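## Task

Take the yellow sponge off the desk and set it on top of the low shelf below the REPAIRS sign. Do not move that shelf. Every low shelf must still stand upright at the end, and the robot must not fall or finish tilted.

## Robot and tools

Robot: a wheeled cart with a pan/tilt head and two arms, left_arm and right_arm. The base drives forward or back and turns, but cannot move sideways. The cart outline is 0.53 m wide, spanning x = -0.35 to 0.07 m in the base frame. Above the 0.13 m wheels it is 0.46 m wide with its front at x = 0.01. The arm pan axes are vertical at x = -0.060, y = +0.155 (left) and -0.155 (right). Each shoulder sits 0.03 m out from its pan axis, 0.89 m above the floor. Link lengths: upper arm 0.116, forearm 0.135, hand 0.162 m. A fixed-jaw tip reaches about 0.44 m from its pan axis at most, and no lower than 0.54 m above the floor. Items must therefore be low enough to reach, or you drive close first.

Frames, in metres: the base frame has its origin on the floor between the drive wheels, with x forward, y left and z up. left_hand and right_hand are reported in it, each at its fixed-jaw tip; a held object sits toward the swinging jaw. The odometry frame is the base frame as it was at scene start. base_odometry counts wheel rotation only, so slip appears as travel and bumps that turn the cart go unseen. Heading is in rad, left positive, from -3.142 to 3.142.

move: one action. The base and/or joints arguments, plus optional speeds, start together. base is a single object {x_m_s, turn_rad_s, for_s}. It is a velocity command, not a pose: forward m/s (negative backs up) and left turn rad/s (negative turns right), held for for_s seconds and then stopped. Omitted velocities count as 0. Allowed values: |x_m_s| 0.005 to 0.291 or 0; |turn_rad_s| 0.02 to 1.175 or 0; for_s 0.1 to 7.5. If |x|/0.291 + |turn|/1.175 exceeds 1, both are scaled down. Ramps are 0.5 m/s2 and 2 rad/s2. Very small or near-top-speed commands may undershoot, so check odometry. joints is a map from joint name to an absolute target in rad, not an offset. speeds is a map from joint name to a top speed in rad/s, valid for this action only, 0.08 to 4.71. Defaults: head 1.5, shoulder_pan 1.4, shoulder_lift and elbow 2, wrist_flex 1.6, wrist_roll 1.3. cameras lists head_camera, left_wrist_camera, right_wrist_camera or all. blocking (default true) waits for everything to settle; false returns in about 0.5 s. Any new move overrides the targets it names. A non-blocking drive keeps running only if the next move names base again or you call wait.

Joint ranges, with the tolerance for done: head_pan -3.2..3.2 ±0.02 (0 is forward, + is left); head_tilt -0.76..1.45 ±0.02 (0 is level, + is down); shoulder_pan -2.006..2.149 ±0.02; shoulder_lift -1.836..1.772 ±0.1; elbow_flex -1.773..1.58 ±0.07; wrist_flex -1.799..1.772 ±0.03; wrist_roll -2.816..2.978 ±0.02; gripper -0.03..1.944 ±0.03. Each arm uses the prefix left_arm_ or right_arm_ and the suffix _rad.

Arm geometry. Pan: at 0 the left arm points left and the right arm points right. Positive pan is clockwise from above, so forward is +1.571 for left and -1.571 for right. Bend: with lift, elbow and wrist all 0, the upper arm is up, tilted 0.24 rad outward, and forearm and fingers are level. Positive values bend down, and the sum of the three gives the finger angle below level. Fingers straight down (1.571) require the forearm no more than 0.20 rad above level. Roll: at -1.522 the jaws close across the arm's vertical plane with the fixed jaw on the left looking outward; at 1.619 it is on the right; at 0.049 they close within the plane. Over furniture with level fingers, keep the fixed jaw on the left so the hand body (about 0.08 m) points up. Gripper: tips touch near 0, open about 0.075 m at 1 and 0.106 m at 1.944. Each jaw has its own offset of up to 0.025 rad.

Stowing: the arms start folded and shut, making the robot 0.65 m wide. The stowed pose for left is pan -1.75, lift 0.05, elbow 1.35, wrist_flex -1.55, wrist_roll -1.52; the right arm is the same except pan 1.75. Stow in two steps: wrist_flex and wrist_roll first, then the other three once the wrists have finished. Unstow in the opposite order. Turning in place needs a free radius of 0.44 m. Turning or reversing beside furniture can snag the rear or a hand and tip the robot.

Other tools. wait {seconds 0..10, cameras} lets time pass and returns early once motions settle. stop {cameras} brakes all running motions; braked joints hold and may keep pressing. zoom_image {camera, region [x0,y0,x1,y1] in pixels, top-left origin, at most 504x504} enlarges a region of the latest image. finished_scene {scene: current scene number} ends the scene; the goal must hold without the robot.

Result lines: move shows done or the worst status. base done means the velocity was sent, with "(sent for a of b s)" giving how long; it does not mean the base actually travelled. off_target means blocked, sagging under load, or tripped. time_out means the joint stopped after about 14 s and holds there. not_followed, with "joint command not followed", means the self-collision check withheld the arm's targets; grippers still act. on_its_own lists motions you did not command. If a call is refused, or an unplanned stop interrupts, later calls in that reply are skipped. MOTOR HOT appears at 55 °C, and at 70 °C a motor cuts out (JOINT FAULT or HAND FAULT, status limit_stop_at_motor_heat).

Cautions. Loaded joints sag downward, so aim slightly higher next time. Hand positions may be off by a few cm. A joint held more than 0.30 rad from its target (a jaw: 0.09) for about 2 s trips and weakens. To reset it, wait until it is still, then target 0.2 rad away from the failed target. Squeezing a grip: a lower target squeezes harder; firm grips report off_target. Use -0.03 for thin items. Load limits are about 0.4 kg at full reach and 0.7 kg within 0.28 m. Speeds near 3 rad/s can throw a held item. Never let the arms collide or press on each other. Do not pull hard on furniture, especially in front, since that tips the robot. Set items down gently rather than dropping them. Avoid hitting shelves so they stay put and upright, and keep all wheels on the floor.

Each tool is called as name(argument=value, ...), one argument or row to a line, values as JSON.

## Session

move(
  joints={"head_tilt_rad": 0.4},
  cameras=["head_camera", "right_wrist_camera", "left_wrist_camera"],
)

move(
  joints={"head_pan_rad": 0.9, "head_tilt_rad": 0.3},
  cameras=["head_camera"],
  speeds={"head_pan_rad": 3},
)

move(
  joints={"head_pan_rad": 1.8},
  cameras=["head_camera"],
  speeds={"head_pan_rad": 3},
)

move(
  joints={"head_pan_rad": 2.7},
  cameras=["head_camera"],
  speeds={"head_pan_rad": 3},
)

move(
  joints={"head_pan_rad": -2.7},
  cameras=["head_camera"],
  speeds={"head_pan_rad": 4},
)

move(
  joints={"head_pan_rad": -1.8},
  cameras=["head_camera"],
  speeds={"head_pan_rad": 3},
)

move(
  joints={"head_pan_rad": -0.9},
  cameras=["head_camera"],
  speeds={"head_pan_rad": 3},
)

Scene clock: 1.07 s.
Motor temperatures (°C): left_arm=[32 33 32 32 33 29] | right_arm=[30 29 26 27 31 28]
move: done
base_odometry: x=+0.000 y=+0.000 heading=+0.000
base_status: not commanded
joint_positions: head_pan_rad=+0.000 head_tilt_rad=+0.393 left_arm_shoulder_pan_rad=+0.000 left_arm_shoulder_lift_rad=-1.704 left_arm_elbow_flex_rad=+1.478 left_arm_wrist_flex_rad=+0.984 left_arm_wrist_roll_rad=-0.001 left_arm_gripper_rad=+0.000 right_arm_shoulder_pan_rad=+0.001 right_arm_shoulder_lift_rad=-1.670 right_arm_elbow_flex_rad=+1.496 right_arm_wrist_flex_rad=+1.032 right_arm_wrist_roll_rad=+0.000 right_arm_gripper_rad=+0.000
joint_status: all done
left_hand: x=-0.0600 y=+0.3116 z=+0.8261 quat_wxyz=(+0.395, -0.918, +0.023, +0.010) (m; base frame)
right_hand: x=-0.0602 y=-0.3015 z=+0.8125 quat_wxyz=(+0.008, +0.023, +0.937, -0.348) (m; base frame)
pictures: head_camera, left_wrist_camera, right_wrist_camera
Images, in order (width x height): head_camera 644x476, left_wrist_camera 644x476, right_wrist_camera 644x476.

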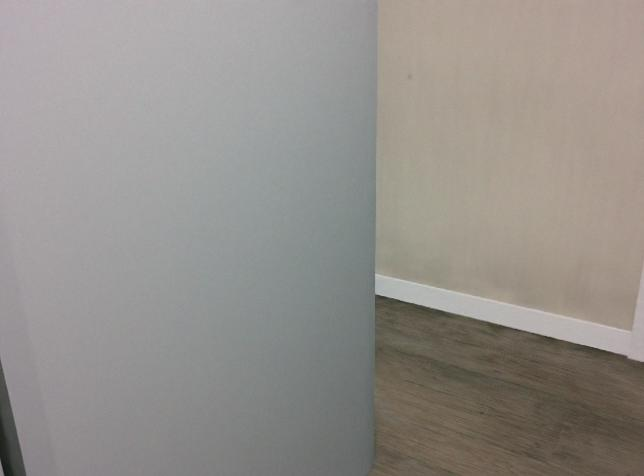

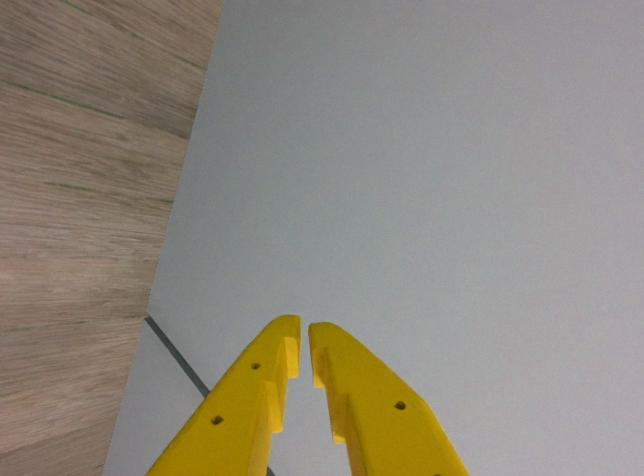

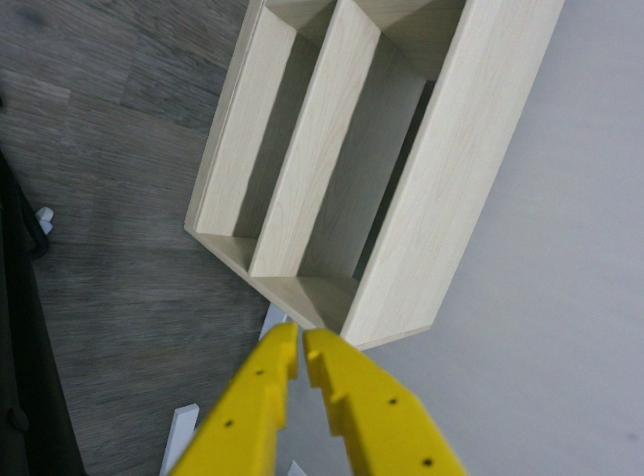

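Scene clock: 2.03 s.
move: done
base_odometry: x=+0.000 y=+0.000 heading=+0.000
base_status: not commanded
joint_positions: head_pan_rad=+0.890 head_tilt_rad=+0.313 left_arm_shoulder_pan_rad=+0.000 left_arm_shoulder_lift_rad=-1.704 left_arm_elbow_flex_rad=+1.478 left_arm_wrist_flex_rad=+0.984 left_arm_wrist_roll_rad=-0.001 left_arm_gripper_rad=+0.000 right_arm_shoulder_pan_rad=+0.001 right_arm_shoulder_lift_rad=-1.670 right_arm_elbow_flex_rad=+1.496 right_arm_wrist_flex_rad=+1.032 right_arm_wrist_roll_rad=+0.000 right_arm_gripper_rad=+0.000
joint_status: all done
left_hand: x=-0.0600 y=+0.3116 z=+0.8261 quat_wxyz=(+0.395, -0.918, +0.023, +0.010) (m; base frame)
right_hand: x=-0.0602 y=-0.3015 z=+0.8125 quat_wxyz=(+0.008, +0.023, +0.937, -0.348) (m; base frame)
pictures: head_camera
Images, in order (width x height): head_camera 644x476.

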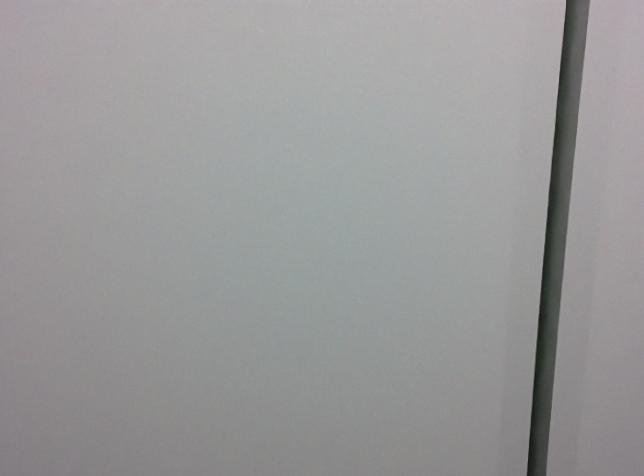

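Scene clock: 3.00 s.
move: done
base_odometry: x=+0.000 y=+0.000 heading=+0.000
base_status: not commanded
joint_positions: head_pan_rad=+1.789 head_tilt_rad=+0.313 left_arm_shoulder_pan_rad=+0.000 left_arm_shoulder_lift_rad=-1.704 left_arm_elbow_flex_rad=+1.478 left_arm_wrist_flex_rad=+0.984 left_arm_wrist_roll_rad=-0.001 left_arm_gripper_rad=+0.000 right_arm_shoulder_pan_rad=+0.001 right_arm_shoulder_lift_rad=-1.670 right_arm_elbow_flex_rad=+1.496 right_arm_wrist_flex_rad=+1.032 right_arm_wrist_roll_rad=+0.000 right_arm_gripper_rad=+0.000
joint_status: all done
left_hand: x=-0.0600 y=+0.3116 z=+0.8261 quat_wxyz=(+0.395, -0.918, +0.023, +0.010) (m; base frame)
right_hand: x=-0.0602 y=-0.3015 z=+0.8125 quat_wxyz=(+0.008, +0.023, +0.937, -0.348) (m; base frame)
pictures: head_camera
Images, in order (width x height): head_camera 644x476.

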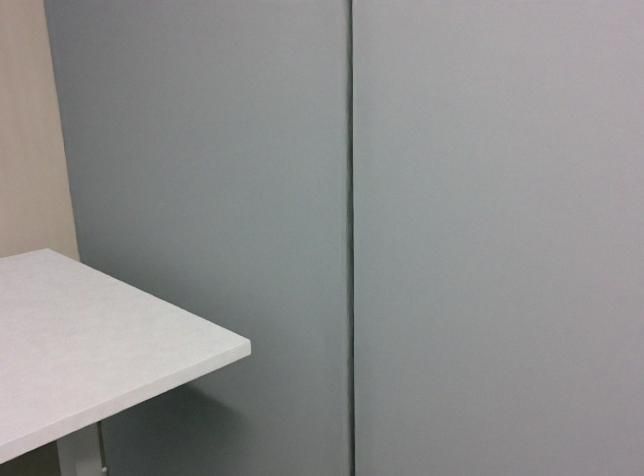

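Scene clock: 3.97 s.
move: done
base_odometry: x=+0.000 y=+0.000 heading=+0.000
base_status: not commanded
joint_positions: head_pan_rad=+2.689 head_tilt_rad=+0.313 left_arm_shoulder_pan_rad=+0.000 left_arm_shoulder_lift_rad=-1.704 left_arm_elbow_flex_rad=+1.478 left_arm_wrist_flex_rad=+0.984 left_arm_wrist_roll_rad=-0.001 left_arm_gripper_rad=+0.000 right_arm_shoulder_pan_rad=+0.001 right_arm_shoulder_lift_rad=-1.670 right_arm_elbow_flex_rad=+1.496 right_arm_wrist_flex_rad=+1.032 right_arm_wrist_roll_rad=+0.000 right_arm_gripper_rad=+0.000
joint_status: all done
left_hand: x=-0.0600 y=+0.3116 z=+0.8261 quat_wxyz=(+0.395, -0.918, +0.023, +0.010) (m; base frame)
right_hand: x=-0.0602 y=-0.3015 z=+0.8125 quat_wxyz=(+0.008, +0.023, +0.937, -0.348) (m; base frame)
pictures: head_camera
Images, in order (width x height): head_camera 644x476.

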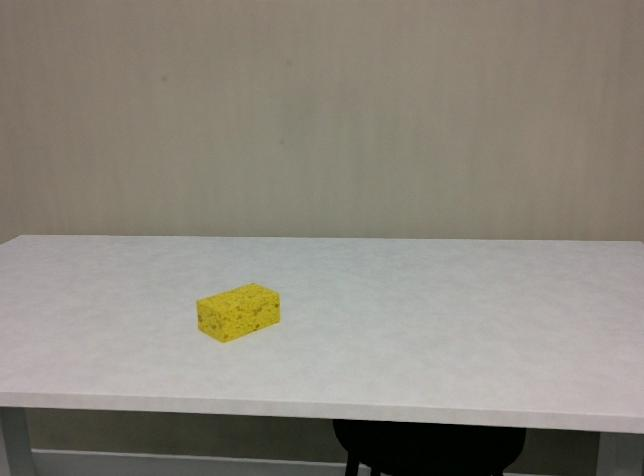

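Scene clock: 6.03 s.
move: done
base_odometry: x=+0.000 y=+0.000 heading=+0.000
base_status: not commanded
joint_positions: head_pan_rad=-2.691 head_tilt_rad=+0.313 left_arm_shoulder_pan_rad=+0.000 left_arm_shoulder_lift_rad=-1.704 left_arm_elbow_flex_rad=+1.478 left_arm_wrist_flex_rad=+0.984 left_arm_wrist_roll_rad=-0.001 left_arm_gripper_rad=+0.000 right_arm_shoulder_pan_rad=+0.001 right_arm_shoulder_lift_rad=-1.670 right_arm_elbow_flex_rad=+1.496 right_arm_wrist_flex_rad=+1.032 right_arm_wrist_roll_rad=+0.000 right_arm_gripper_rad=+0.000
joint_status: all done
left_hand: x=-0.0600 y=+0.3116 z=+0.8261 quat_wxyz=(+0.395, -0.918, +0.023, +0.010) (m; base frame)
right_hand: x=-0.0602 y=-0.3015 z=+0.8125 quat_wxyz=(+0.008, +0.023, +0.937, -0.348) (m; base frame)
pictures: head_camera
Images, in order (width x height): head_camera 644x476.

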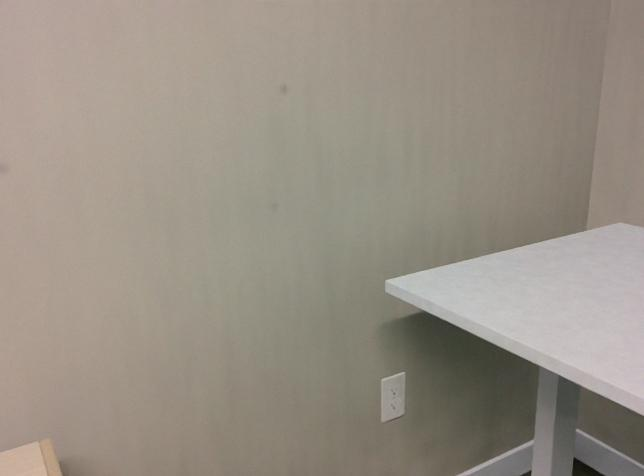

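Scene clock: 7.00 s.
move: done
base_odometry: x=+0.000 y=+0.000 heading=+0.000
base_status: not commanded
joint_positions: head_pan_rad=-1.810 head_tilt_rad=+0.313 left_arm_shoulder_pan_rad=+0.000 left_arm_shoulder_lift_rad=-1.704 left_arm_elbow_flex_rad=+1.478 left_arm_wrist_flex_rad=+0.984 left_arm_wrist_roll_rad=-0.001 left_arm_gripper_rad=+0.000 right_arm_shoulder_pan_rad=+0.001 right_arm_shoulder_lift_rad=-1.670 right_arm_elbow_flex_rad=+1.496 right_arm_wrist_flex_rad=+1.032 right_arm_wrist_roll_rad=+0.000 right_arm_gripper_rad=+0.000
joint_status: all done
left_hand: x=-0.0600 y=+0.3116 z=+0.8261 quat_wxyz=(+0.395, -0.918, +0.023, +0.010) (m; base frame)
right_hand: x=-0.0602 y=-0.3015 z=+0.8125 quat_wxyz=(+0.008, +0.023, +0.937, -0.348) (m; base frame)
pictures: head_camera
Images, in order (width x height): head_camera 644x476.

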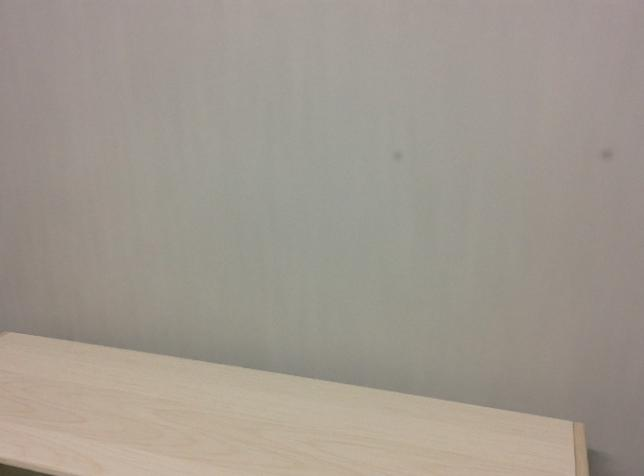

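Scene clock: 7.97 s.
move: done
base_odometry: x=+0.000 y=+0.000 heading=+0.000
base_status: not commanded
joint_positions: head_pan_rad=-0.911 head_tilt_rad=+0.313 left_arm_shoulder_pan_rad=+0.000 left_arm_shoulder_lift_rad=-1.704 left_arm_elbow_flex_rad=+1.478 left_arm_wrist_flex_rad=+0.984 left_arm_wrist_roll_rad=-0.001 left_arm_gripper_rad=+0.000 right_arm_shoulder_pan_rad=+0.001 right_arm_shoulder_lift_rad=-1.670 right_arm_elbow_flex_rad=+1.496 right_arm_wrist_flex_rad=+1.032 right_arm_wrist_roll_rad=+0.000 right_arm_gripper_rad=+0.000
joint_status: all done
left_hand: x=-0.0600 y=+0.3116 z=+0.8261 quat_wxyz=(+0.395, -0.918, +0.023, +0.010) (m; base frame)
right_hand: x=-0.0602 y=-0.3015 z=+0.8125 quat_wxyz=(+0.008, +0.023, +0.937, -0.348) (m; base frame)
pictures: head_camera
Images, in order (width x height): head_camera 644x476.

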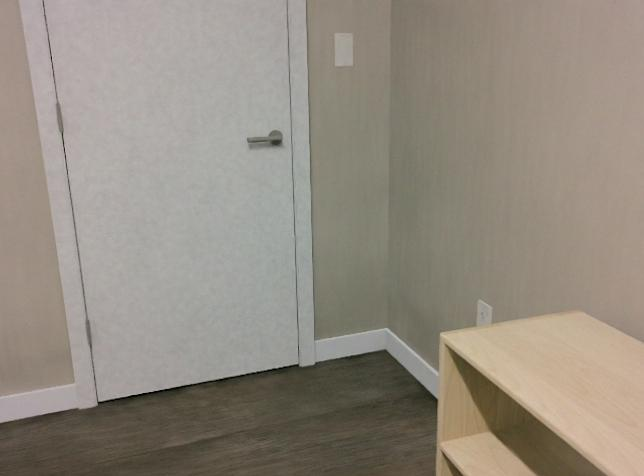

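move(
  joints={"head_pan_rad": -1.5, "head_tilt_rad": -0.3},
  cameras=["head_camera"],
  speeds={"head_pan_rad": 3},
)

move(
  joints={"head_pan_rad": 0.8, "head_tilt_rad": 0.95},
  cameras=["head_camera"],
  speeds={"head_pan_rad": 4},
)

move(
  joints={"head_pan_rad": 2.68, "head_tilt_rad": 0.7},
  cameras=["head_camera"],
  speeds={"head_pan_rad": 4},
)

Scene clock: 22.23 s.
move: done
base_odometry: x=+0.000 y=+0.000 heading=+0.000
base_status: not commanded
joint_positions: head_pan_rad=-1.491 head_tilt_rad=-0.290 left_arm_shoulder_pan_rad=+0.000 left_arm_shoulder_lift_rad=-1.704 left_arm_elbow_flex_rad=+1.478 left_arm_wrist_flex_rad=+0.984 left_arm_wrist_roll_rad=-0.001 left_arm_gripper_rad=+0.000 right_arm_shoulder_pan_rad=+0.001 right_arm_shoulder_lift_rad=-1.670 right_arm_elbow_flex_rad=+1.496 right_arm_wrist_flex_rad=+1.032 right_arm_wrist_roll_rad=+0.000 right_arm_gripper_rad=+0.000
joint_status: all done
left_hand: x=-0.0600 y=+0.3116 z=+0.8261 quat_wxyz=(+0.395, -0.918, +0.023, +0.010) (m; base frame)
right_hand: x=-0.0602 y=-0.3015 z=+0.8125 quat_wxyz=(+0.008, +0.023, +0.937, -0.348) (m; base frame)
pictures: head_camera
Images, in order (width x height): head_camera 644x476.

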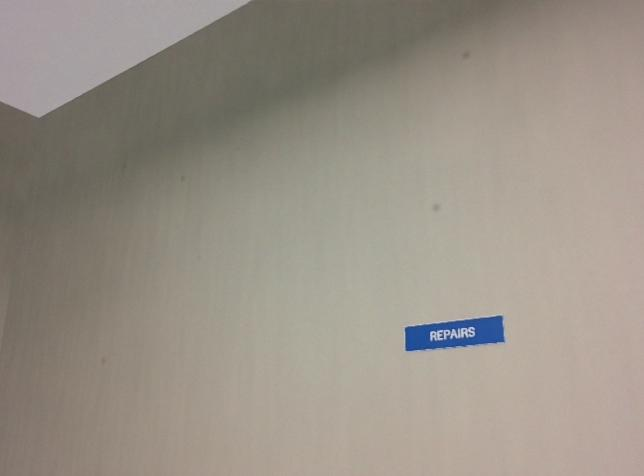

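Scene clock: 23.87 s.
move: done
base_odometry: x=+0.000 y=+0.000 heading=+0.000
base_status: not commanded
joint_positions: head_pan_rad=+0.790 head_tilt_rad=+0.943 left_arm_shoulder_pan_rad=+0.000 left_arm_shoulder_lift_rad=-1.704 left_arm_elbow_flex_rad=+1.478 left_arm_wrist_flex_rad=+0.984 left_arm_wrist_roll_rad=-0.001 left_arm_gripper_rad=+0.000 right_arm_shoulder_pan_rad=+0.001 right_arm_shoulder_lift_rad=-1.670 right_arm_elbow_flex_rad=+1.496 right_arm_wrist_flex_rad=+1.032 right_arm_wrist_roll_rad=+0.000 right_arm_gripper_rad=+0.000
joint_status: all done
left_hand: x=-0.0600 y=+0.3116 z=+0.8261 quat_wxyz=(+0.395, -0.918, +0.023, +0.010) (m; base frame)
right_hand: x=-0.0602 y=-0.3015 z=+0.8125 quat_wxyz=(+0.008, +0.023, +0.937, -0.348) (m; base frame)
pictures: head_camera
Images, in order (width x height): head_camera 644x476.

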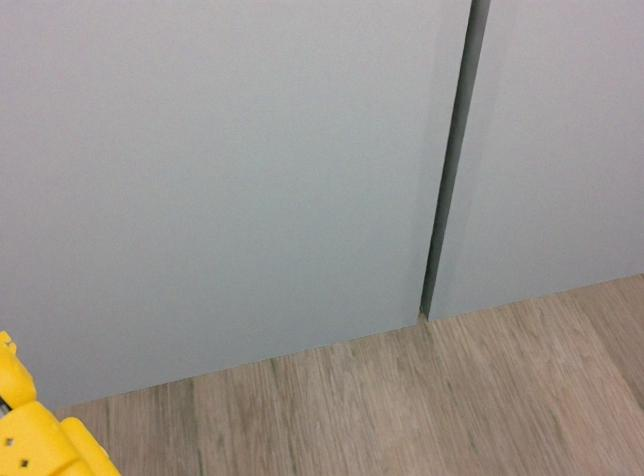

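Scene clock: 25.03 s.
move: done
base_odometry: x=+0.000 y=+0.000 heading=+0.000
base_status: not commanded
joint_positions: head_pan_rad=+2.669 head_tilt_rad=+0.713 left_arm_shoulder_pan_rad=+0.000 left_arm_shoulder_lift_rad=-1.704 left_arm_elbow_flex_rad=+1.478 left_arm_wrist_flex_rad=+0.984 left_arm_wrist_roll_rad=-0.001 left_arm_gripper_rad=+0.000 right_arm_shoulder_pan_rad=+0.001 right_arm_shoulder_lift_rad=-1.670 right_arm_elbow_flex_rad=+1.496 right_arm_wrist_flex_rad=+1.032 right_arm_wrist_roll_rad=+0.000 right_arm_gripper_rad=+0.000
joint_status: all done
left_hand: x=-0.0600 y=+0.3116 z=+0.8261 quat_wxyz=(+0.395, -0.918, +0.023, +0.010) (m; base frame)
right_hand: x=-0.0602 y=-0.3015 z=+0.8125 quat_wxyz=(+0.008, +0.023, +0.937, -0.348) (m; base frame)
pictures: head_camera
Images, in order (width x height): head_camera 644x476.

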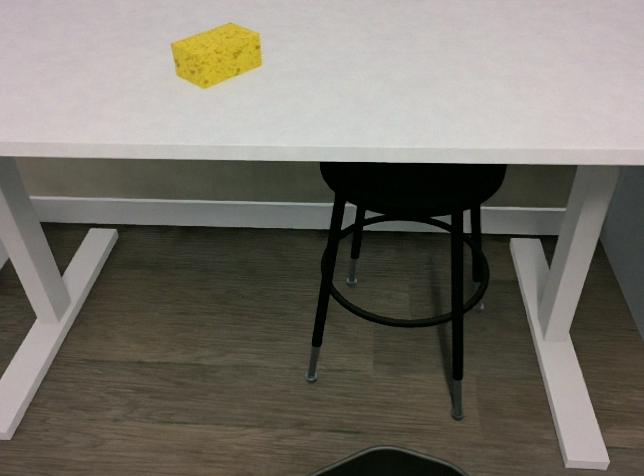

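move(
  base={"turn_rad_s": 0.8, "for_s": 3.28},
  joints={"head_pan_rad": 0, "head_tilt_rad": 0.7},
  cameras=["head_camera"],
)

Scene clock: 71.63 s.
move: done
base_odometry: x=-0.001 y=+0.000 heading=+2.613
base_status: done (sent for 3.27 of 3.27 s)
joint_positions: head_pan_rad=+0.009 head_tilt_rad=+0.713 left_arm_shoulder_pan_rad=-0.004 left_arm_shoulder_lift_rad=-1.704 left_arm_elbow_flex_rad=+1.478 left_arm_wrist_flex_rad=+0.984 left_arm_wrist_roll_rad=-0.001 left_arm_gripper_rad=+0.000 right_arm_shoulder_pan_rad=+0.000 right_arm_shoulder_lift_rad=-1.670 right_arm_elbow_flex_rad=+1.496 right_arm_wrist_flex_rad=+1.032 right_arm_wrist_roll_rad=+0.000 right_arm_gripper_rad=+0.000
joint_status: all done
left_hand: x=-0.0607 y=+0.3116 z=+0.8261 quat_wxyz=(+0.395, -0.918, +0.021, +0.011) (m; base frame)
right_hand: x=-0.0600 y=-0.3015 z=+0.8125 quat_wxyz=(+0.009, +0.023, +0.937, -0.348) (m; base frame)
pictures: head_camera
Images, in order (width x height): head_camera 644x476.

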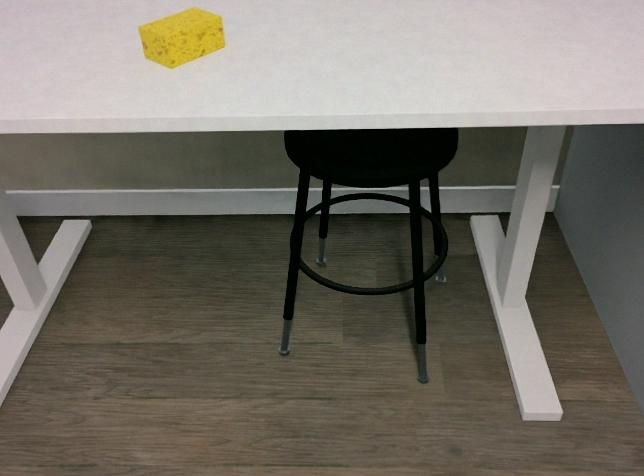

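move(
  base={"turn_rad_s": 0.2, "for_s": 0.6},
)

move(
  base={"x_m_s": 0.2, "for_s": 2.3},
  joints={"left_arm_shoulder_lift_rad": -0.4, "left_arm_elbow_flex_rad": -0.3, "left_arm_wrist_flex_rad": 1.65, "left_arm_wrist_roll_rad": -2.23, "left_arm_gripper_rad": 1.3, "head_tilt_rad": 0.8},
  cameras=["head_camera"],
)

move(
  joints={"left_arm_shoulder_pan_rad": 1.82},
  cameras=["head_camera", "left_wrist_camera"],
)

Scene clock: 95.00 s.
move: done
base_odometry: x=-0.001 y=+0.000 heading=+2.733
base_status: done (sent for 0.6 of 0.6 s)
joint_positions: head_pan_rad=+0.009 head_tilt_rad=+0.713 left_arm_shoulder_pan_rad=-0.004 left_arm_shoulder_lift_rad=-1.704 left_arm_elbow_flex_rad=+1.478 left_arm_wrist_flex_rad=+0.984 left_arm_wrist_roll_rad=-0.001 left_arm_gripper_rad=+0.000 right_arm_shoulder_pan_rad=+0.004 right_arm_shoulder_lift_rad=-1.670 right_arm_elbow_flex_rad=+1.496 right_arm_wrist_flex_rad=+1.032 right_arm_wrist_roll_rad=+0.000 right_arm_gripper_rad=+0.000
joint_status: not commanded
left_hand: x=-0.0607 y=+0.3116 z=+0.8261 quat_wxyz=(+0.395, -0.918, +0.021, +0.011) (m; base frame)
right_hand: x=-0.0606 y=-0.3015 z=+0.8125 quat_wxyz=(+0.008, +0.025, +0.937, -0.348) (m; base frame)
pictures: none

Scene clock: 98.23 s.
move: done
base_odometry: x=-0.424 y=+0.182 heading=+2.734
base_status: done (sent for 2.3 of 2.3 s)
joint_positions: head_pan_rad=+0.009 head_tilt_rad=+0.794 left_arm_shoulder_pan_rad=+0.000 left_arm_shoulder_lift_rad=-0.403 left_arm_elbow_flex_rad=-0.269 left_arm_wrist_flex_rad=+1.648 left_arm_wrist_roll_rad=-2.225 left_arm_gripper_rad=+1.292 right_arm_shoulder_pan_rad=+0.001 right_arm_shoulder_lift_rad=-1.670 right_arm_elbow_flex_rad=+1.496 right_arm_wrist_flex_rad=+1.032 right_arm_wrist_roll_rad=+0.000 right_arm_gripper_rad=+0.000
joint_status: all done
left_hand: x=-0.0660 y=+0.3634 z=+0.9665 quat_wxyz=(+0.123, -0.402, +0.867, +0.266) (m; base frame)
right_hand: x=-0.0602 y=-0.3015 z=+0.8125 quat_wxyz=(+0.008, +0.023, +0.937, -0.348) (m; base frame)
pictures: head_camera
Images, in order (width x height): head_camera 644x476.

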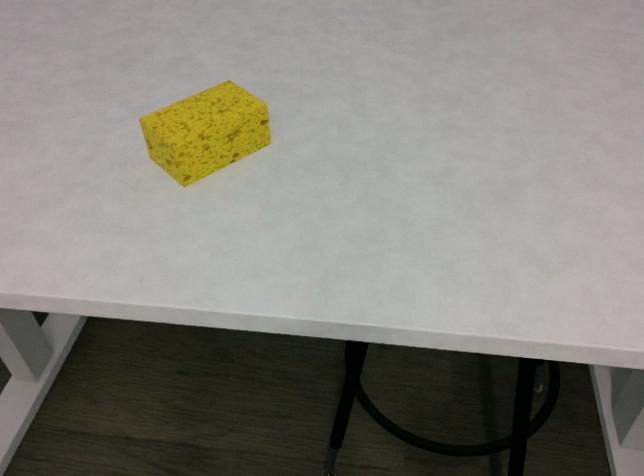

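Scene clock: 100.53 s.
move: done
base_odometry: x=-0.424 y=+0.182 heading=+2.734
base_status: not commanded
joint_positions: head_pan_rad=+0.009 head_tilt_rad=+0.794 left_arm_shoulder_pan_rad=+1.813 left_arm_shoulder_lift_rad=-0.403 left_arm_elbow_flex_rad=-0.269 left_arm_wrist_flex_rad=+1.648 left_arm_wrist_roll_rad=-2.225 left_arm_gripper_rad=+1.292 right_arm_shoulder_pan_rad=+0.001 right_arm_shoulder_lift_rad=-1.670 right_arm_elbow_flex_rad=+1.496 right_arm_wrist_flex_rad=+1.032 right_arm_wrist_roll_rad=+0.000 right_arm_gripper_rad=+0.000
joint_status: all done
left_hand: x=+0.1438 y=+0.1108 z=+0.9665 quat_wxyz=(+0.285, +0.435, +0.851, +0.067) (m; base frame)
right_hand: x=-0.0602 y=-0.3015 z=+0.8125 quat_wxyz=(+0.008, +0.023, +0.937, -0.348) (m; base frame)
pictures: head_camera, left_wrist_camera
Images, in order (width x height): head_camera 644x476, left_wrist_camera 644x476.

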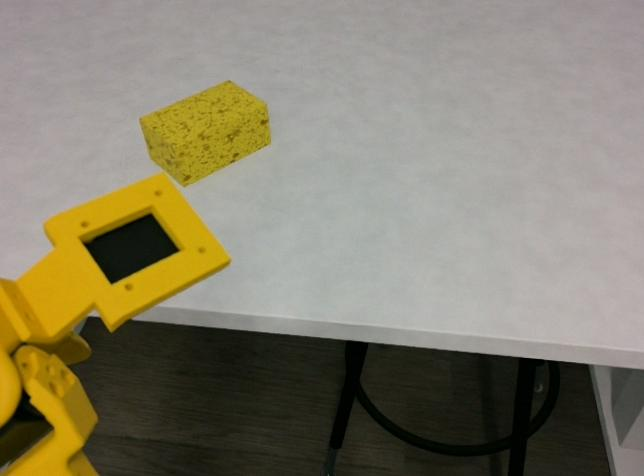

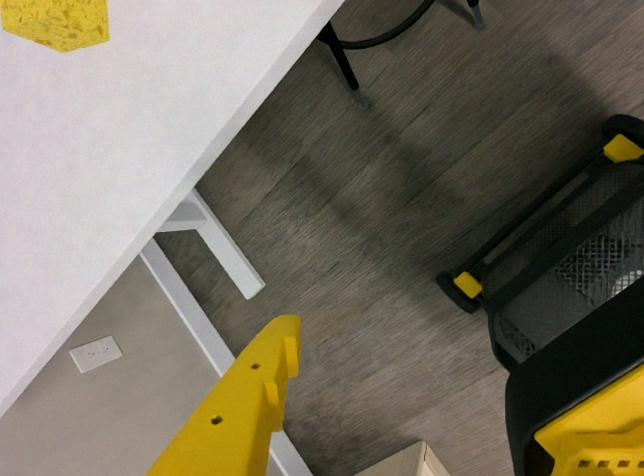

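move(
  joints={"left_arm_shoulder_pan_rad": 1.79, "left_arm_wrist_roll_rad": 0.92, "left_arm_shoulder_lift_rad": 0.1, "left_arm_elbow_flex_rad": -0.8},
  speeds={"left_arm_wrist_roll_rad": 2.5},
)

move(
  base={"x_m_s": 0.15, "for_s": 1.27},
  cameras=["head_camera", "left_wrist_camera"],
)

Scene clock: 129.80 s.
move: done
base_odometry: x=-0.424 y=+0.182 heading=+2.734
base_status: not commanded
joint_positions: head_pan_rad=+0.009 head_tilt_rad=+0.794 left_arm_shoulder_pan_rad=+1.793 left_arm_shoulder_lift_rad=+0.102 left_arm_elbow_flex_rad=-0.770 left_arm_wrist_flex_rad=+1.648 left_arm_wrist_roll_rad=+0.915 left_arm_gripper_rad=+1.292 right_arm_shoulder_pan_rad=+0.001 right_arm_shoulder_lift_rad=-1.670 right_arm_elbow_flex_rad=+1.496 right_arm_wrist_flex_rad=+1.032 right_arm_wrist_roll_rad=+0.000 right_arm_gripper_rad=+0.000
joint_status: all done
left_hand: x=+0.1899 y=+0.0919 z=+0.9547 quat_wxyz=(+0.069, -0.856, +0.428, -0.283) (m; base frame)
right_hand: x=-0.0602 y=-0.3015 z=+0.8125 quat_wxyz=(+0.008, +0.023, +0.937, -0.348) (m; base frame)
pictures: none

Scene clock: 131.93 s.
move: done
base_odometry: x=-0.598 y=+0.257 heading=+2.733
base_status: done (sent for 1.27 of 1.27 s)
joint_positions: head_pan_rad=+0.009 head_tilt_rad=+0.794 left_arm_shoulder_pan_rad=+1.795 left_arm_shoulder_lift_rad=+0.102 left_arm_elbow_flex_rad=-0.771 left_arm_wrist_flex_rad=+1.648 left_arm_wrist_roll_rad=+0.915 left_arm_gripper_rad=+1.292 right_arm_shoulder_pan_rad=+0.004 right_arm_shoulder_lift_rad=-1.670 right_arm_elbow_flex_rad=+1.496 right_arm_wrist_flex_rad=+1.032 right_arm_wrist_roll_rad=+0.000 right_arm_gripper_rad=+0.000
joint_status: not commanded
left_hand: x=+0.1899 y=+0.0915 z=+0.9550 quat_wxyz=(+0.069, -0.855, +0.428, -0.283) (m; base frame)
right_hand: x=-0.0606 y=-0.3015 z=+0.8125 quat_wxyz=(+0.008, +0.025, +0.937, -0.348) (m; base frame)
pictures: head_camera, left_wrist_camera
Images, in order (width x height): head_camera 644x476, left_wrist_camera 644x476.

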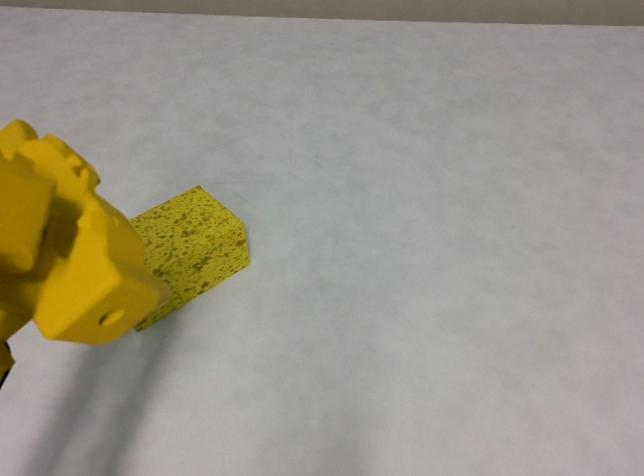

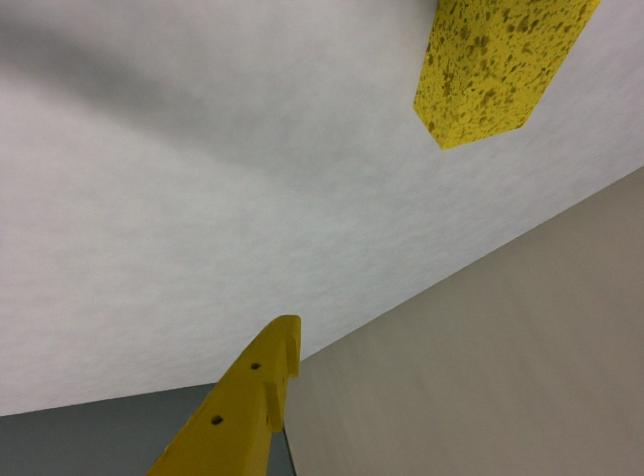

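move(
  joints={"left_arm_shoulder_pan_rad": 1.61, "left_arm_wrist_roll_rad": 0.74, "left_arm_shoulder_lift_rad": 0.3, "left_arm_elbow_flex_rad": -1.0, "left_arm_wrist_flex_rad": 1.7},
  cameras=["head_camera", "left_wrist_camera"],
)

Scene clock: 164.87 s.
move: done
base_odometry: x=-0.598 y=+0.257 heading=+2.733
base_status: not commanded
joint_positions: head_pan_rad=+0.009 head_tilt_rad=+0.794 left_arm_shoulder_pan_rad=+1.615 left_arm_shoulder_lift_rad=+0.306 left_arm_elbow_flex_rad=-0.969 left_arm_wrist_flex_rad=+1.695 left_arm_wrist_roll_rad=+0.745 left_arm_gripper_rad=+1.292 right_arm_shoulder_pan_rad=+0.004 right_arm_shoulder_lift_rad=-1.670 right_arm_elbow_flex_rad=+1.496 right_arm_wrist_flex_rad=+1.032 right_arm_wrist_roll_rad=+0.000 right_arm_gripper_rad=+0.000
joint_status: all done
left_hand: x=+0.2108 y=+0.1375 z=+0.9392 quat_wxyz=(+0.107, -0.864, +0.428, -0.243) (m; base frame)
right_hand: x=-0.0606 y=-0.3015 z=+0.8125 quat_wxyz=(+0.008, +0.025, +0.937, -0.348) (m; base frame)
pictures: head_camera, left_wrist_camera
Images, in order (width x height): head_camera 644x476, left_wrist_camera 644x476.

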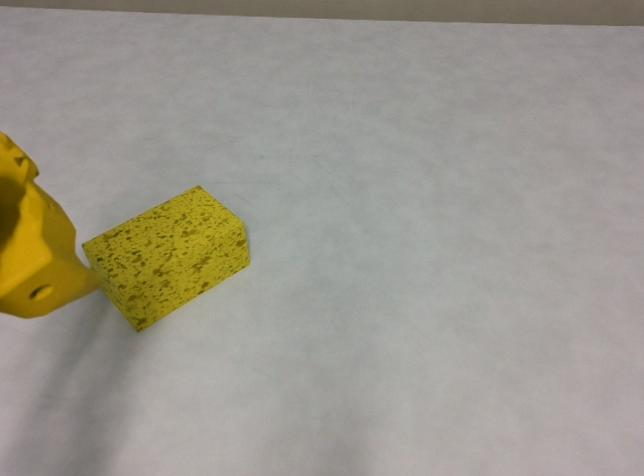

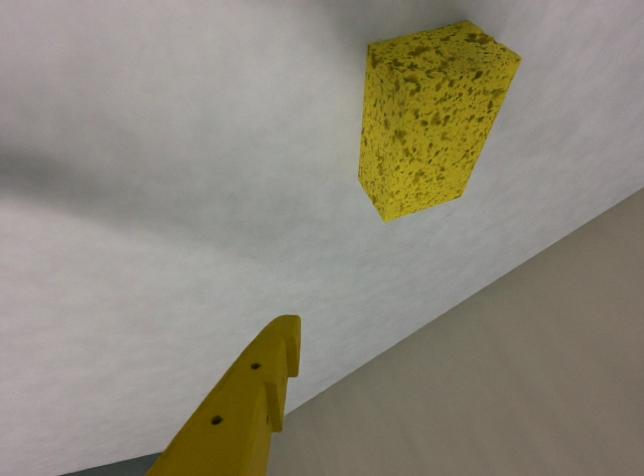

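move(
  joints={"left_arm_shoulder_pan_rad": 1.75, "left_arm_wrist_roll_rad": 0.86, "left_arm_shoulder_lift_rad": 0.5, "left_arm_elbow_flex_rad": -1.02, "left_arm_wrist_flex_rad": 1.7},
  cameras=["head_camera", "left_wrist_camera"],
)

Scene clock: 205.30 s.
move: done
base_odometry: x=-0.598 y=+0.257 heading=+2.733
base_status: not commanded
joint_positions: head_pan_rad=+0.009 head_tilt_rad=+0.794 left_arm_shoulder_pan_rad=+1.743 left_arm_shoulder_lift_rad=+0.508 left_arm_elbow_flex_rad=-0.992 left_arm_wrist_flex_rad=+1.697 left_arm_wrist_roll_rad=+0.854 left_arm_gripper_rad=+1.292 right_arm_shoulder_pan_rad=+0.004 right_arm_shoulder_lift_rad=-1.670 right_arm_elbow_flex_rad=+1.496 right_arm_wrist_flex_rad=+1.032 right_arm_wrist_roll_rad=+0.000 right_arm_gripper_rad=+0.000
joint_status: all done
left_hand: x=+0.2127 y=+0.1015 z=+0.8938 quat_wxyz=(+0.052, -0.878, +0.445, -0.170) (m; base frame)
right_hand: x=-0.0606 y=-0.3015 z=+0.8125 quat_wxyz=(+0.008, +0.025, +0.937, -0.348) (m; base frame)
pictures: head_camera, left_wrist_camera
Images, in order (width x height): head_camera 644x476, left_wrist_camera 644x476.

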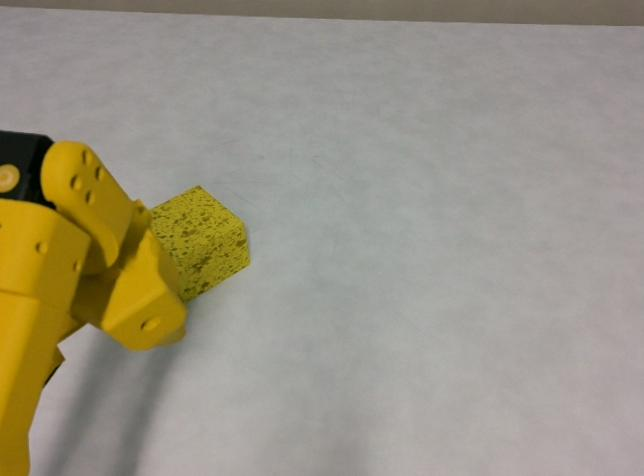

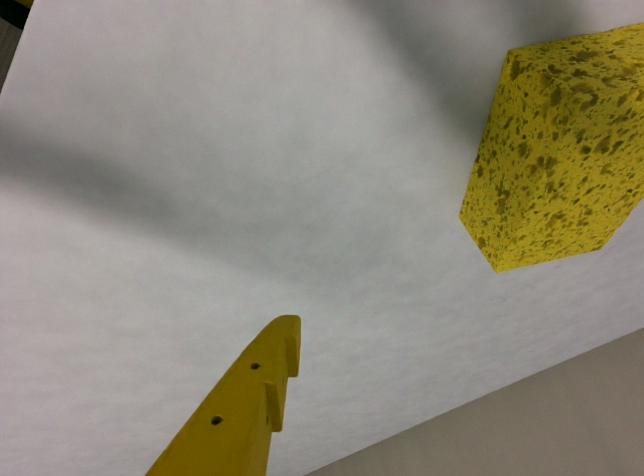

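move(
  joints={"left_arm_shoulder_pan_rad": 1.49, "left_arm_wrist_roll_rad": 0.64, "left_arm_shoulder_lift_rad": 0.42, "left_arm_elbow_flex_rad": -1.04, "left_arm_wrist_flex_rad": 1.75, "head_pan_rad": 0.3},
  cameras=["head_camera", "left_wrist_camera"],
)

Scene clock: 263.57 s.
move: done
base_odometry: x=-0.598 y=+0.257 heading=+2.733
base_status: not commanded
joint_positions: head_pan_rad=+0.290 head_tilt_rad=+0.794 left_arm_shoulder_pan_rad=+1.494 left_arm_shoulder_lift_rad=+0.478 left_arm_elbow_flex_rad=-1.010 left_arm_wrist_flex_rad=+1.746 left_arm_wrist_roll_rad=+0.645 left_arm_gripper_rad=+1.292 right_arm_shoulder_pan_rad=+0.003 right_arm_shoulder_lift_rad=-1.670 right_arm_elbow_flex_rad=+1.496 right_arm_wrist_flex_rad=+1.032 right_arm_wrist_roll_rad=+0.000 right_arm_gripper_rad=+0.000
joint_status: all done
left_hand: x=+0.2103 y=+0.1709 z=+0.9015 quat_wxyz=(+0.089, -0.887, +0.427, -0.154) (m; base frame)
right_hand: x=-0.0604 y=-0.3015 z=+0.8125 quat_wxyz=(+0.008, +0.024, +0.937, -0.348) (m; base frame)
pictures: head_camera, left_wrist_camera
Images, in order (width x height): head_camera 644x476, left_wrist_camera 644x476.

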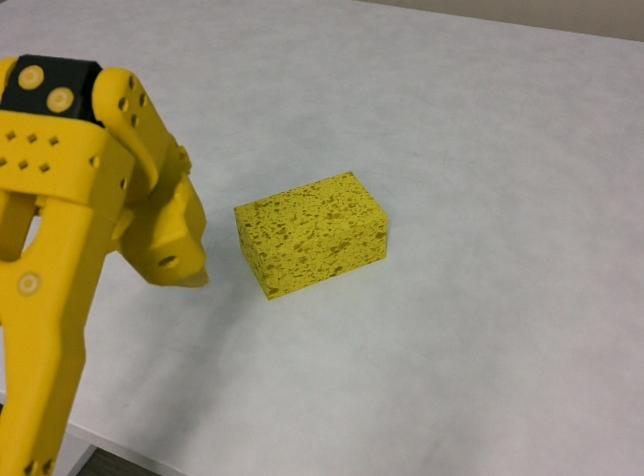

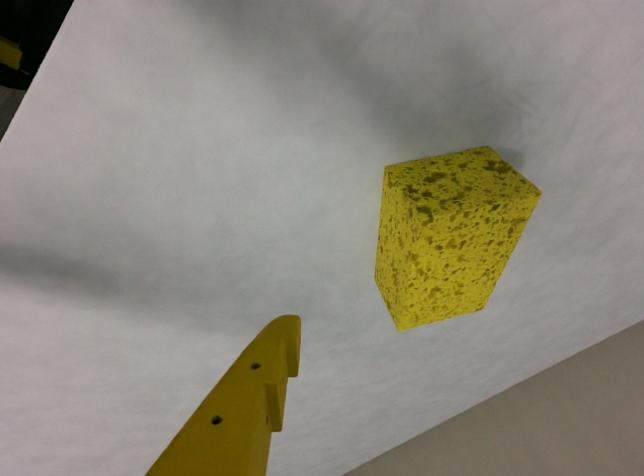

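move(
  base={"x_m_s": 0.1, "for_s": 0.8},
  joints={"left_arm_shoulder_pan_rad": 1.65, "left_arm_wrist_roll_rad": 0.78, "left_arm_shoulder_lift_rad": 0.65, "left_arm_elbow_flex_rad": -1.0, "left_arm_wrist_flex_rad": 1.65},
  cameras=["head_camera", "left_wrist_camera"],
)

Scene clock: 310.00 s.
move: done
base_odometry: x=-0.672 y=+0.289 heading=+2.733
base_status: done (sent for 0.8 of 0.8 s)
joint_positions: head_pan_rad=+0.290 head_tilt_rad=+0.794 left_arm_shoulder_pan_rad=+1.643 left_arm_shoulder_lift_rad=+0.660 left_arm_elbow_flex_rad=-1.000 left_arm_wrist_flex_rad=+1.657 left_arm_wrist_roll_rad=+0.774 left_arm_gripper_rad=+1.292 right_arm_shoulder_pan_rad=-0.002 right_arm_shoulder_lift_rad=-1.670 right_arm_elbow_flex_rad=+1.496 right_arm_wrist_flex_rad=+1.032 right_arm_wrist_roll_rad=+0.000 right_arm_gripper_rad=+0.000
joint_status: all done
left_hand: x=+0.2205 y=+0.1291 z=+0.8587 quat_wxyz=(+0.048, -0.889, +0.439, -0.117) (m; base frame)
right_hand: x=-0.0597 y=-0.3015 z=+0.8125 quat_wxyz=(+0.009, +0.022, +0.937, -0.348) (m; base frame)
pictures: head_camera, left_wrist_camera
Images, in order (width x height): head_camera 644x476, left_wrist_camera 644x476.

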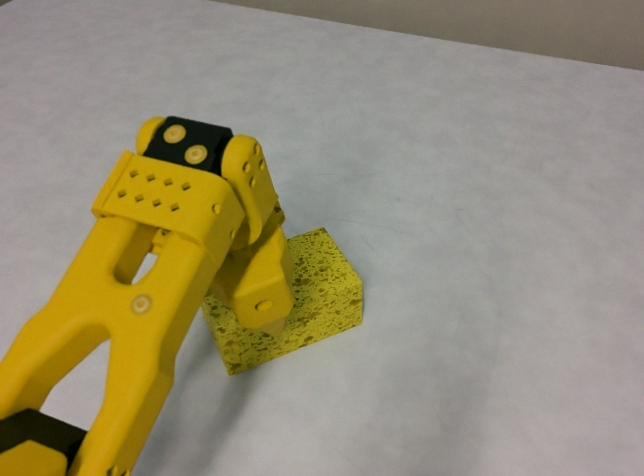

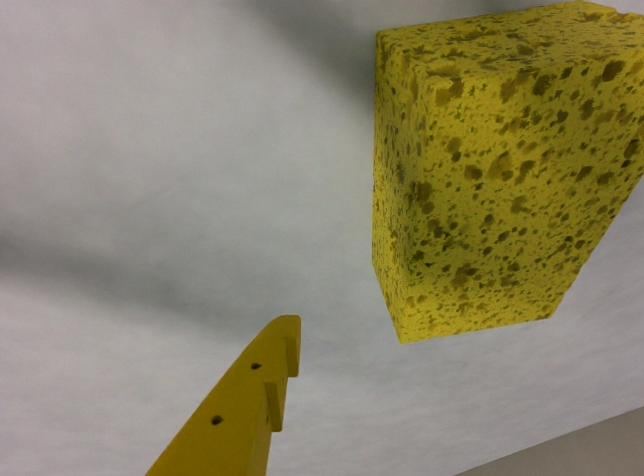

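move(
  joints={"left_arm_shoulder_pan_rad": 1.62, "left_arm_wrist_roll_rad": 0.76, "left_arm_shoulder_lift_rad": 0.65, "left_arm_elbow_flex_rad": -0.58, "left_arm_wrist_flex_rad": 1.23},
  cameras=["head_camera", "left_wrist_camera"],
)

Scene clock: 322.73 s.
move: done
base_odometry: x=-0.672 y=+0.289 heading=+2.733
base_status: not commanded
joint_positions: head_pan_rad=+0.290 head_tilt_rad=+0.794 left_arm_shoulder_pan_rad=+1.623 left_arm_shoulder_lift_rad=+0.662 left_arm_elbow_flex_rad=-0.578 left_arm_wrist_flex_rad=+1.237 left_arm_wrist_roll_rad=+0.765 left_arm_gripper_rad=+1.292 right_arm_shoulder_pan_rad=-0.002 right_arm_shoulder_lift_rad=-1.670 right_arm_elbow_flex_rad=+1.496 right_arm_wrist_flex_rad=+1.032 right_arm_wrist_roll_rad=+0.000 right_arm_gripper_rad=+0.000
joint_status: all done
left_hand: x=+0.2299 y=+0.1343 z=+0.8025 quat_wxyz=(+0.049, -0.892, +0.435, -0.115) (m; base frame)
right_hand: x=-0.0597 y=-0.3015 z=+0.8125 quat_wxyz=(+0.009, +0.022, +0.937, -0.348) (m; base frame)
pictures: head_camera, left_wrist_camera
Images, in order (width x height): head_camera 644x476, left_wrist_camera 644x476.

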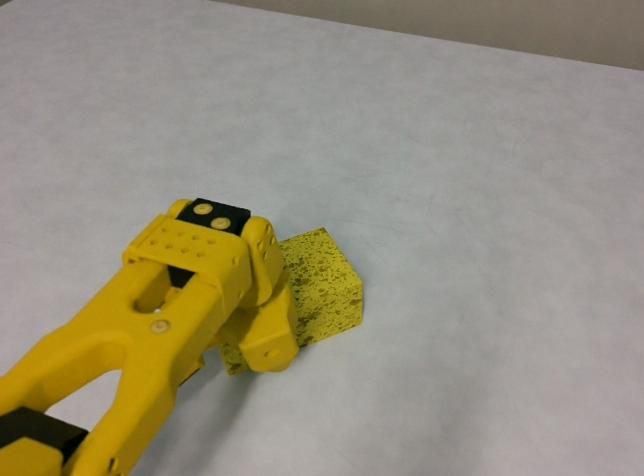

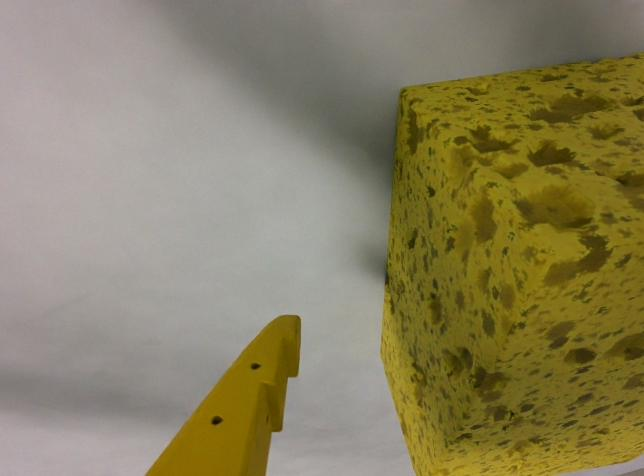

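move(
  joints={"left_arm_gripper_rad": 1.9},
)

move(
  joints={"left_arm_shoulder_pan_rad": 1.595, "left_arm_shoulder_lift_rad": 0.77, "left_arm_elbow_flex_rad": -0.68, "left_arm_wrist_flex_rad": 1.23},
)

move(
  joints={"left_arm_shoulder_lift_rad": 0.85, "left_arm_elbow_flex_rad": -0.62, "left_arm_wrist_flex_rad": 1.1},
  speeds={"left_arm_shoulder_lift_rad": 0.4},
  cameras=["head_camera", "left_wrist_camera"],
)

Scene clock: 333.13 s.
move: done
base_odometry: x=-0.672 y=+0.289 heading=+2.733
base_status: not commanded
joint_positions: head_pan_rad=+0.290 head_tilt_rad=+0.794 left_arm_shoulder_pan_rad=+1.623 left_arm_shoulder_lift_rad=+0.662 left_arm_elbow_flex_rad=-0.578 left_arm_wrist_flex_rad=+1.237 left_arm_wrist_roll_rad=+0.765 left_arm_gripper_rad=+1.891 right_arm_shoulder_pan_rad=-0.002 right_arm_shoulder_lift_rad=-1.670 right_arm_elbow_flex_rad=+1.496 right_arm_wrist_flex_rad=+1.032 right_arm_wrist_roll_rad=+0.000 right_arm_gripper_rad=+0.000
joint_status: all done
left_hand: x=+0.2299 y=+0.1343 z=+0.8025 quat_wxyz=(+0.049, -0.892, +0.435, -0.115) (m; base frame)
right_hand: x=-0.0597 y=-0.3015 z=+0.8125 quat_wxyz=(+0.009, +0.022, +0.937, -0.348) (m; base frame)
pictures: none

Scene clock: 334.00 s.
move: done
base_odometry: x=-0.672 y=+0.289 heading=+2.733
base_status: not commanded
joint_positions: head_pan_rad=+0.290 head_tilt_rad=+0.794 left_arm_shoulder_pan_rad=+1.600 left_arm_shoulder_lift_rad=+0.781 left_arm_elbow_flex_rad=-0.648 left_arm_wrist_flex_rad=+1.237 left_arm_wrist_roll_rad=+0.765 left_arm_gripper_rad=+1.891 right_arm_shoulder_pan_rad=-0.002 right_arm_shoulder_lift_rad=-1.670 right_arm_elbow_flex_rad=+1.496 right_arm_wrist_flex_rad=+1.032 right_arm_wrist_roll_rad=+0.000 right_arm_gripper_rad=+0.000
joint_status: all done
left_hand: x=+0.2300 y=+0.1410 z=+0.7830 quat_wxyz=(+0.040, -0.899, +0.426, -0.092) (m; base frame)
right_hand: x=-0.0597 y=-0.3015 z=+0.8125 quat_wxyz=(+0.009, +0.022, +0.937, -0.348) (m; base frame)
pictures: none

Scene clock: 334.80 s.
move: done
base_odometry: x=-0.672 y=+0.289 heading=+2.733
base_status: not commanded
joint_positions: head_pan_rad=+0.290 head_tilt_rad=+0.794 left_arm_shoulder_pan_rad=+1.595 left_arm_shoulder_lift_rad=+0.834 left_arm_elbow_flex_rad=-0.628 left_arm_wrist_flex_rad=+1.111 left_arm_wrist_roll_rad=+0.762 left_arm_gripper_rad=+1.891 right_arm_shoulder_pan_rad=-0.002 right_arm_shoulder_lift_rad=-1.670 right_arm_elbow_flex_rad=+1.496 right_arm_wrist_flex_rad=+1.032 right_arm_wrist_roll_rad=+0.000 right_arm_gripper_rad=+0.000
joint_status: all done
left_hand: x=+0.2403 y=+0.1421 z=+0.7697 quat_wxyz=(+0.051, -0.897, +0.424, -0.116) (m; base frame)
right_hand: x=-0.0597 y=-0.3015 z=+0.8125 quat_wxyz=(+0.009, +0.022, +0.937, -0.348) (m; base frame)
pictures: head_camera, left_wrist_camera
Images, in order (width x height): head_camera 644x476, left_wrist_camera 644x476.

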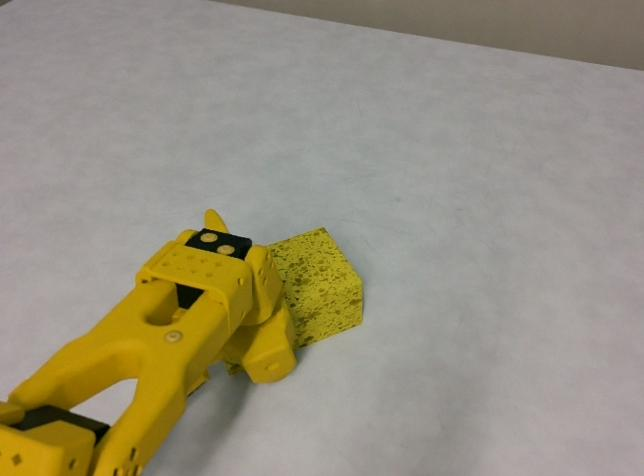

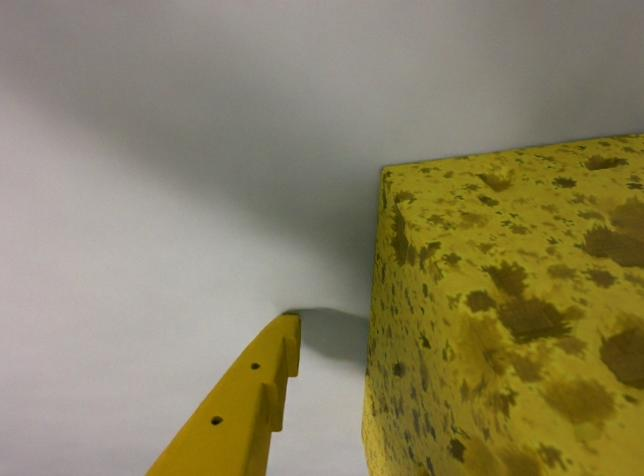

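move(
  joints={"left_arm_gripper_rad": 0.75},
  cameras=["left_wrist_camera"],
)

Scene clock: 341.13 s.
move: off_target
base_odometry: x=-0.672 y=+0.289 heading=+2.733
base_status: not commanded
joint_positions: head_pan_rad=+0.290 head_tilt_rad=+0.795 left_arm_shoulder_pan_rad=+1.585 left_arm_shoulder_lift_rad=+0.794 left_arm_elbow_flex_rad=-0.651 left_arm_wrist_flex_rad=+1.083 left_arm_wrist_roll_rad=+0.756 left_arm_gripper_rad=+0.830 right_arm_shoulder_pan_rad=+0.001 right_arm_shoulder_lift_rad=-1.670 right_arm_elbow_flex_rad=+1.496 right_arm_wrist_flex_rad=+1.032 right_arm_wrist_roll_rad=+0.000 right_arm_gripper_rad=+0.000
joint_status: left_arm_gripper_rad off_target (ended at +0.830, target +0.750)
left_hand: x=+0.2533 y=+0.1451 z=+0.7860 quat_wxyz=(+0.071, -0.892, +0.419, -0.156) (m; base frame)
right_hand: x=-0.0602 y=-0.3015 z=+0.8125 quat_wxyz=(+0.008, +0.023, +0.937, -0.348) (m; base frame)
pictures: left_wrist_camera
Images, in order (width x height): left_wrist_camera 644x476.

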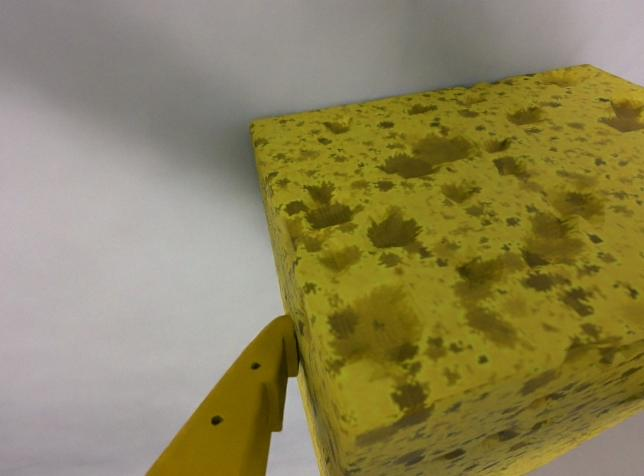

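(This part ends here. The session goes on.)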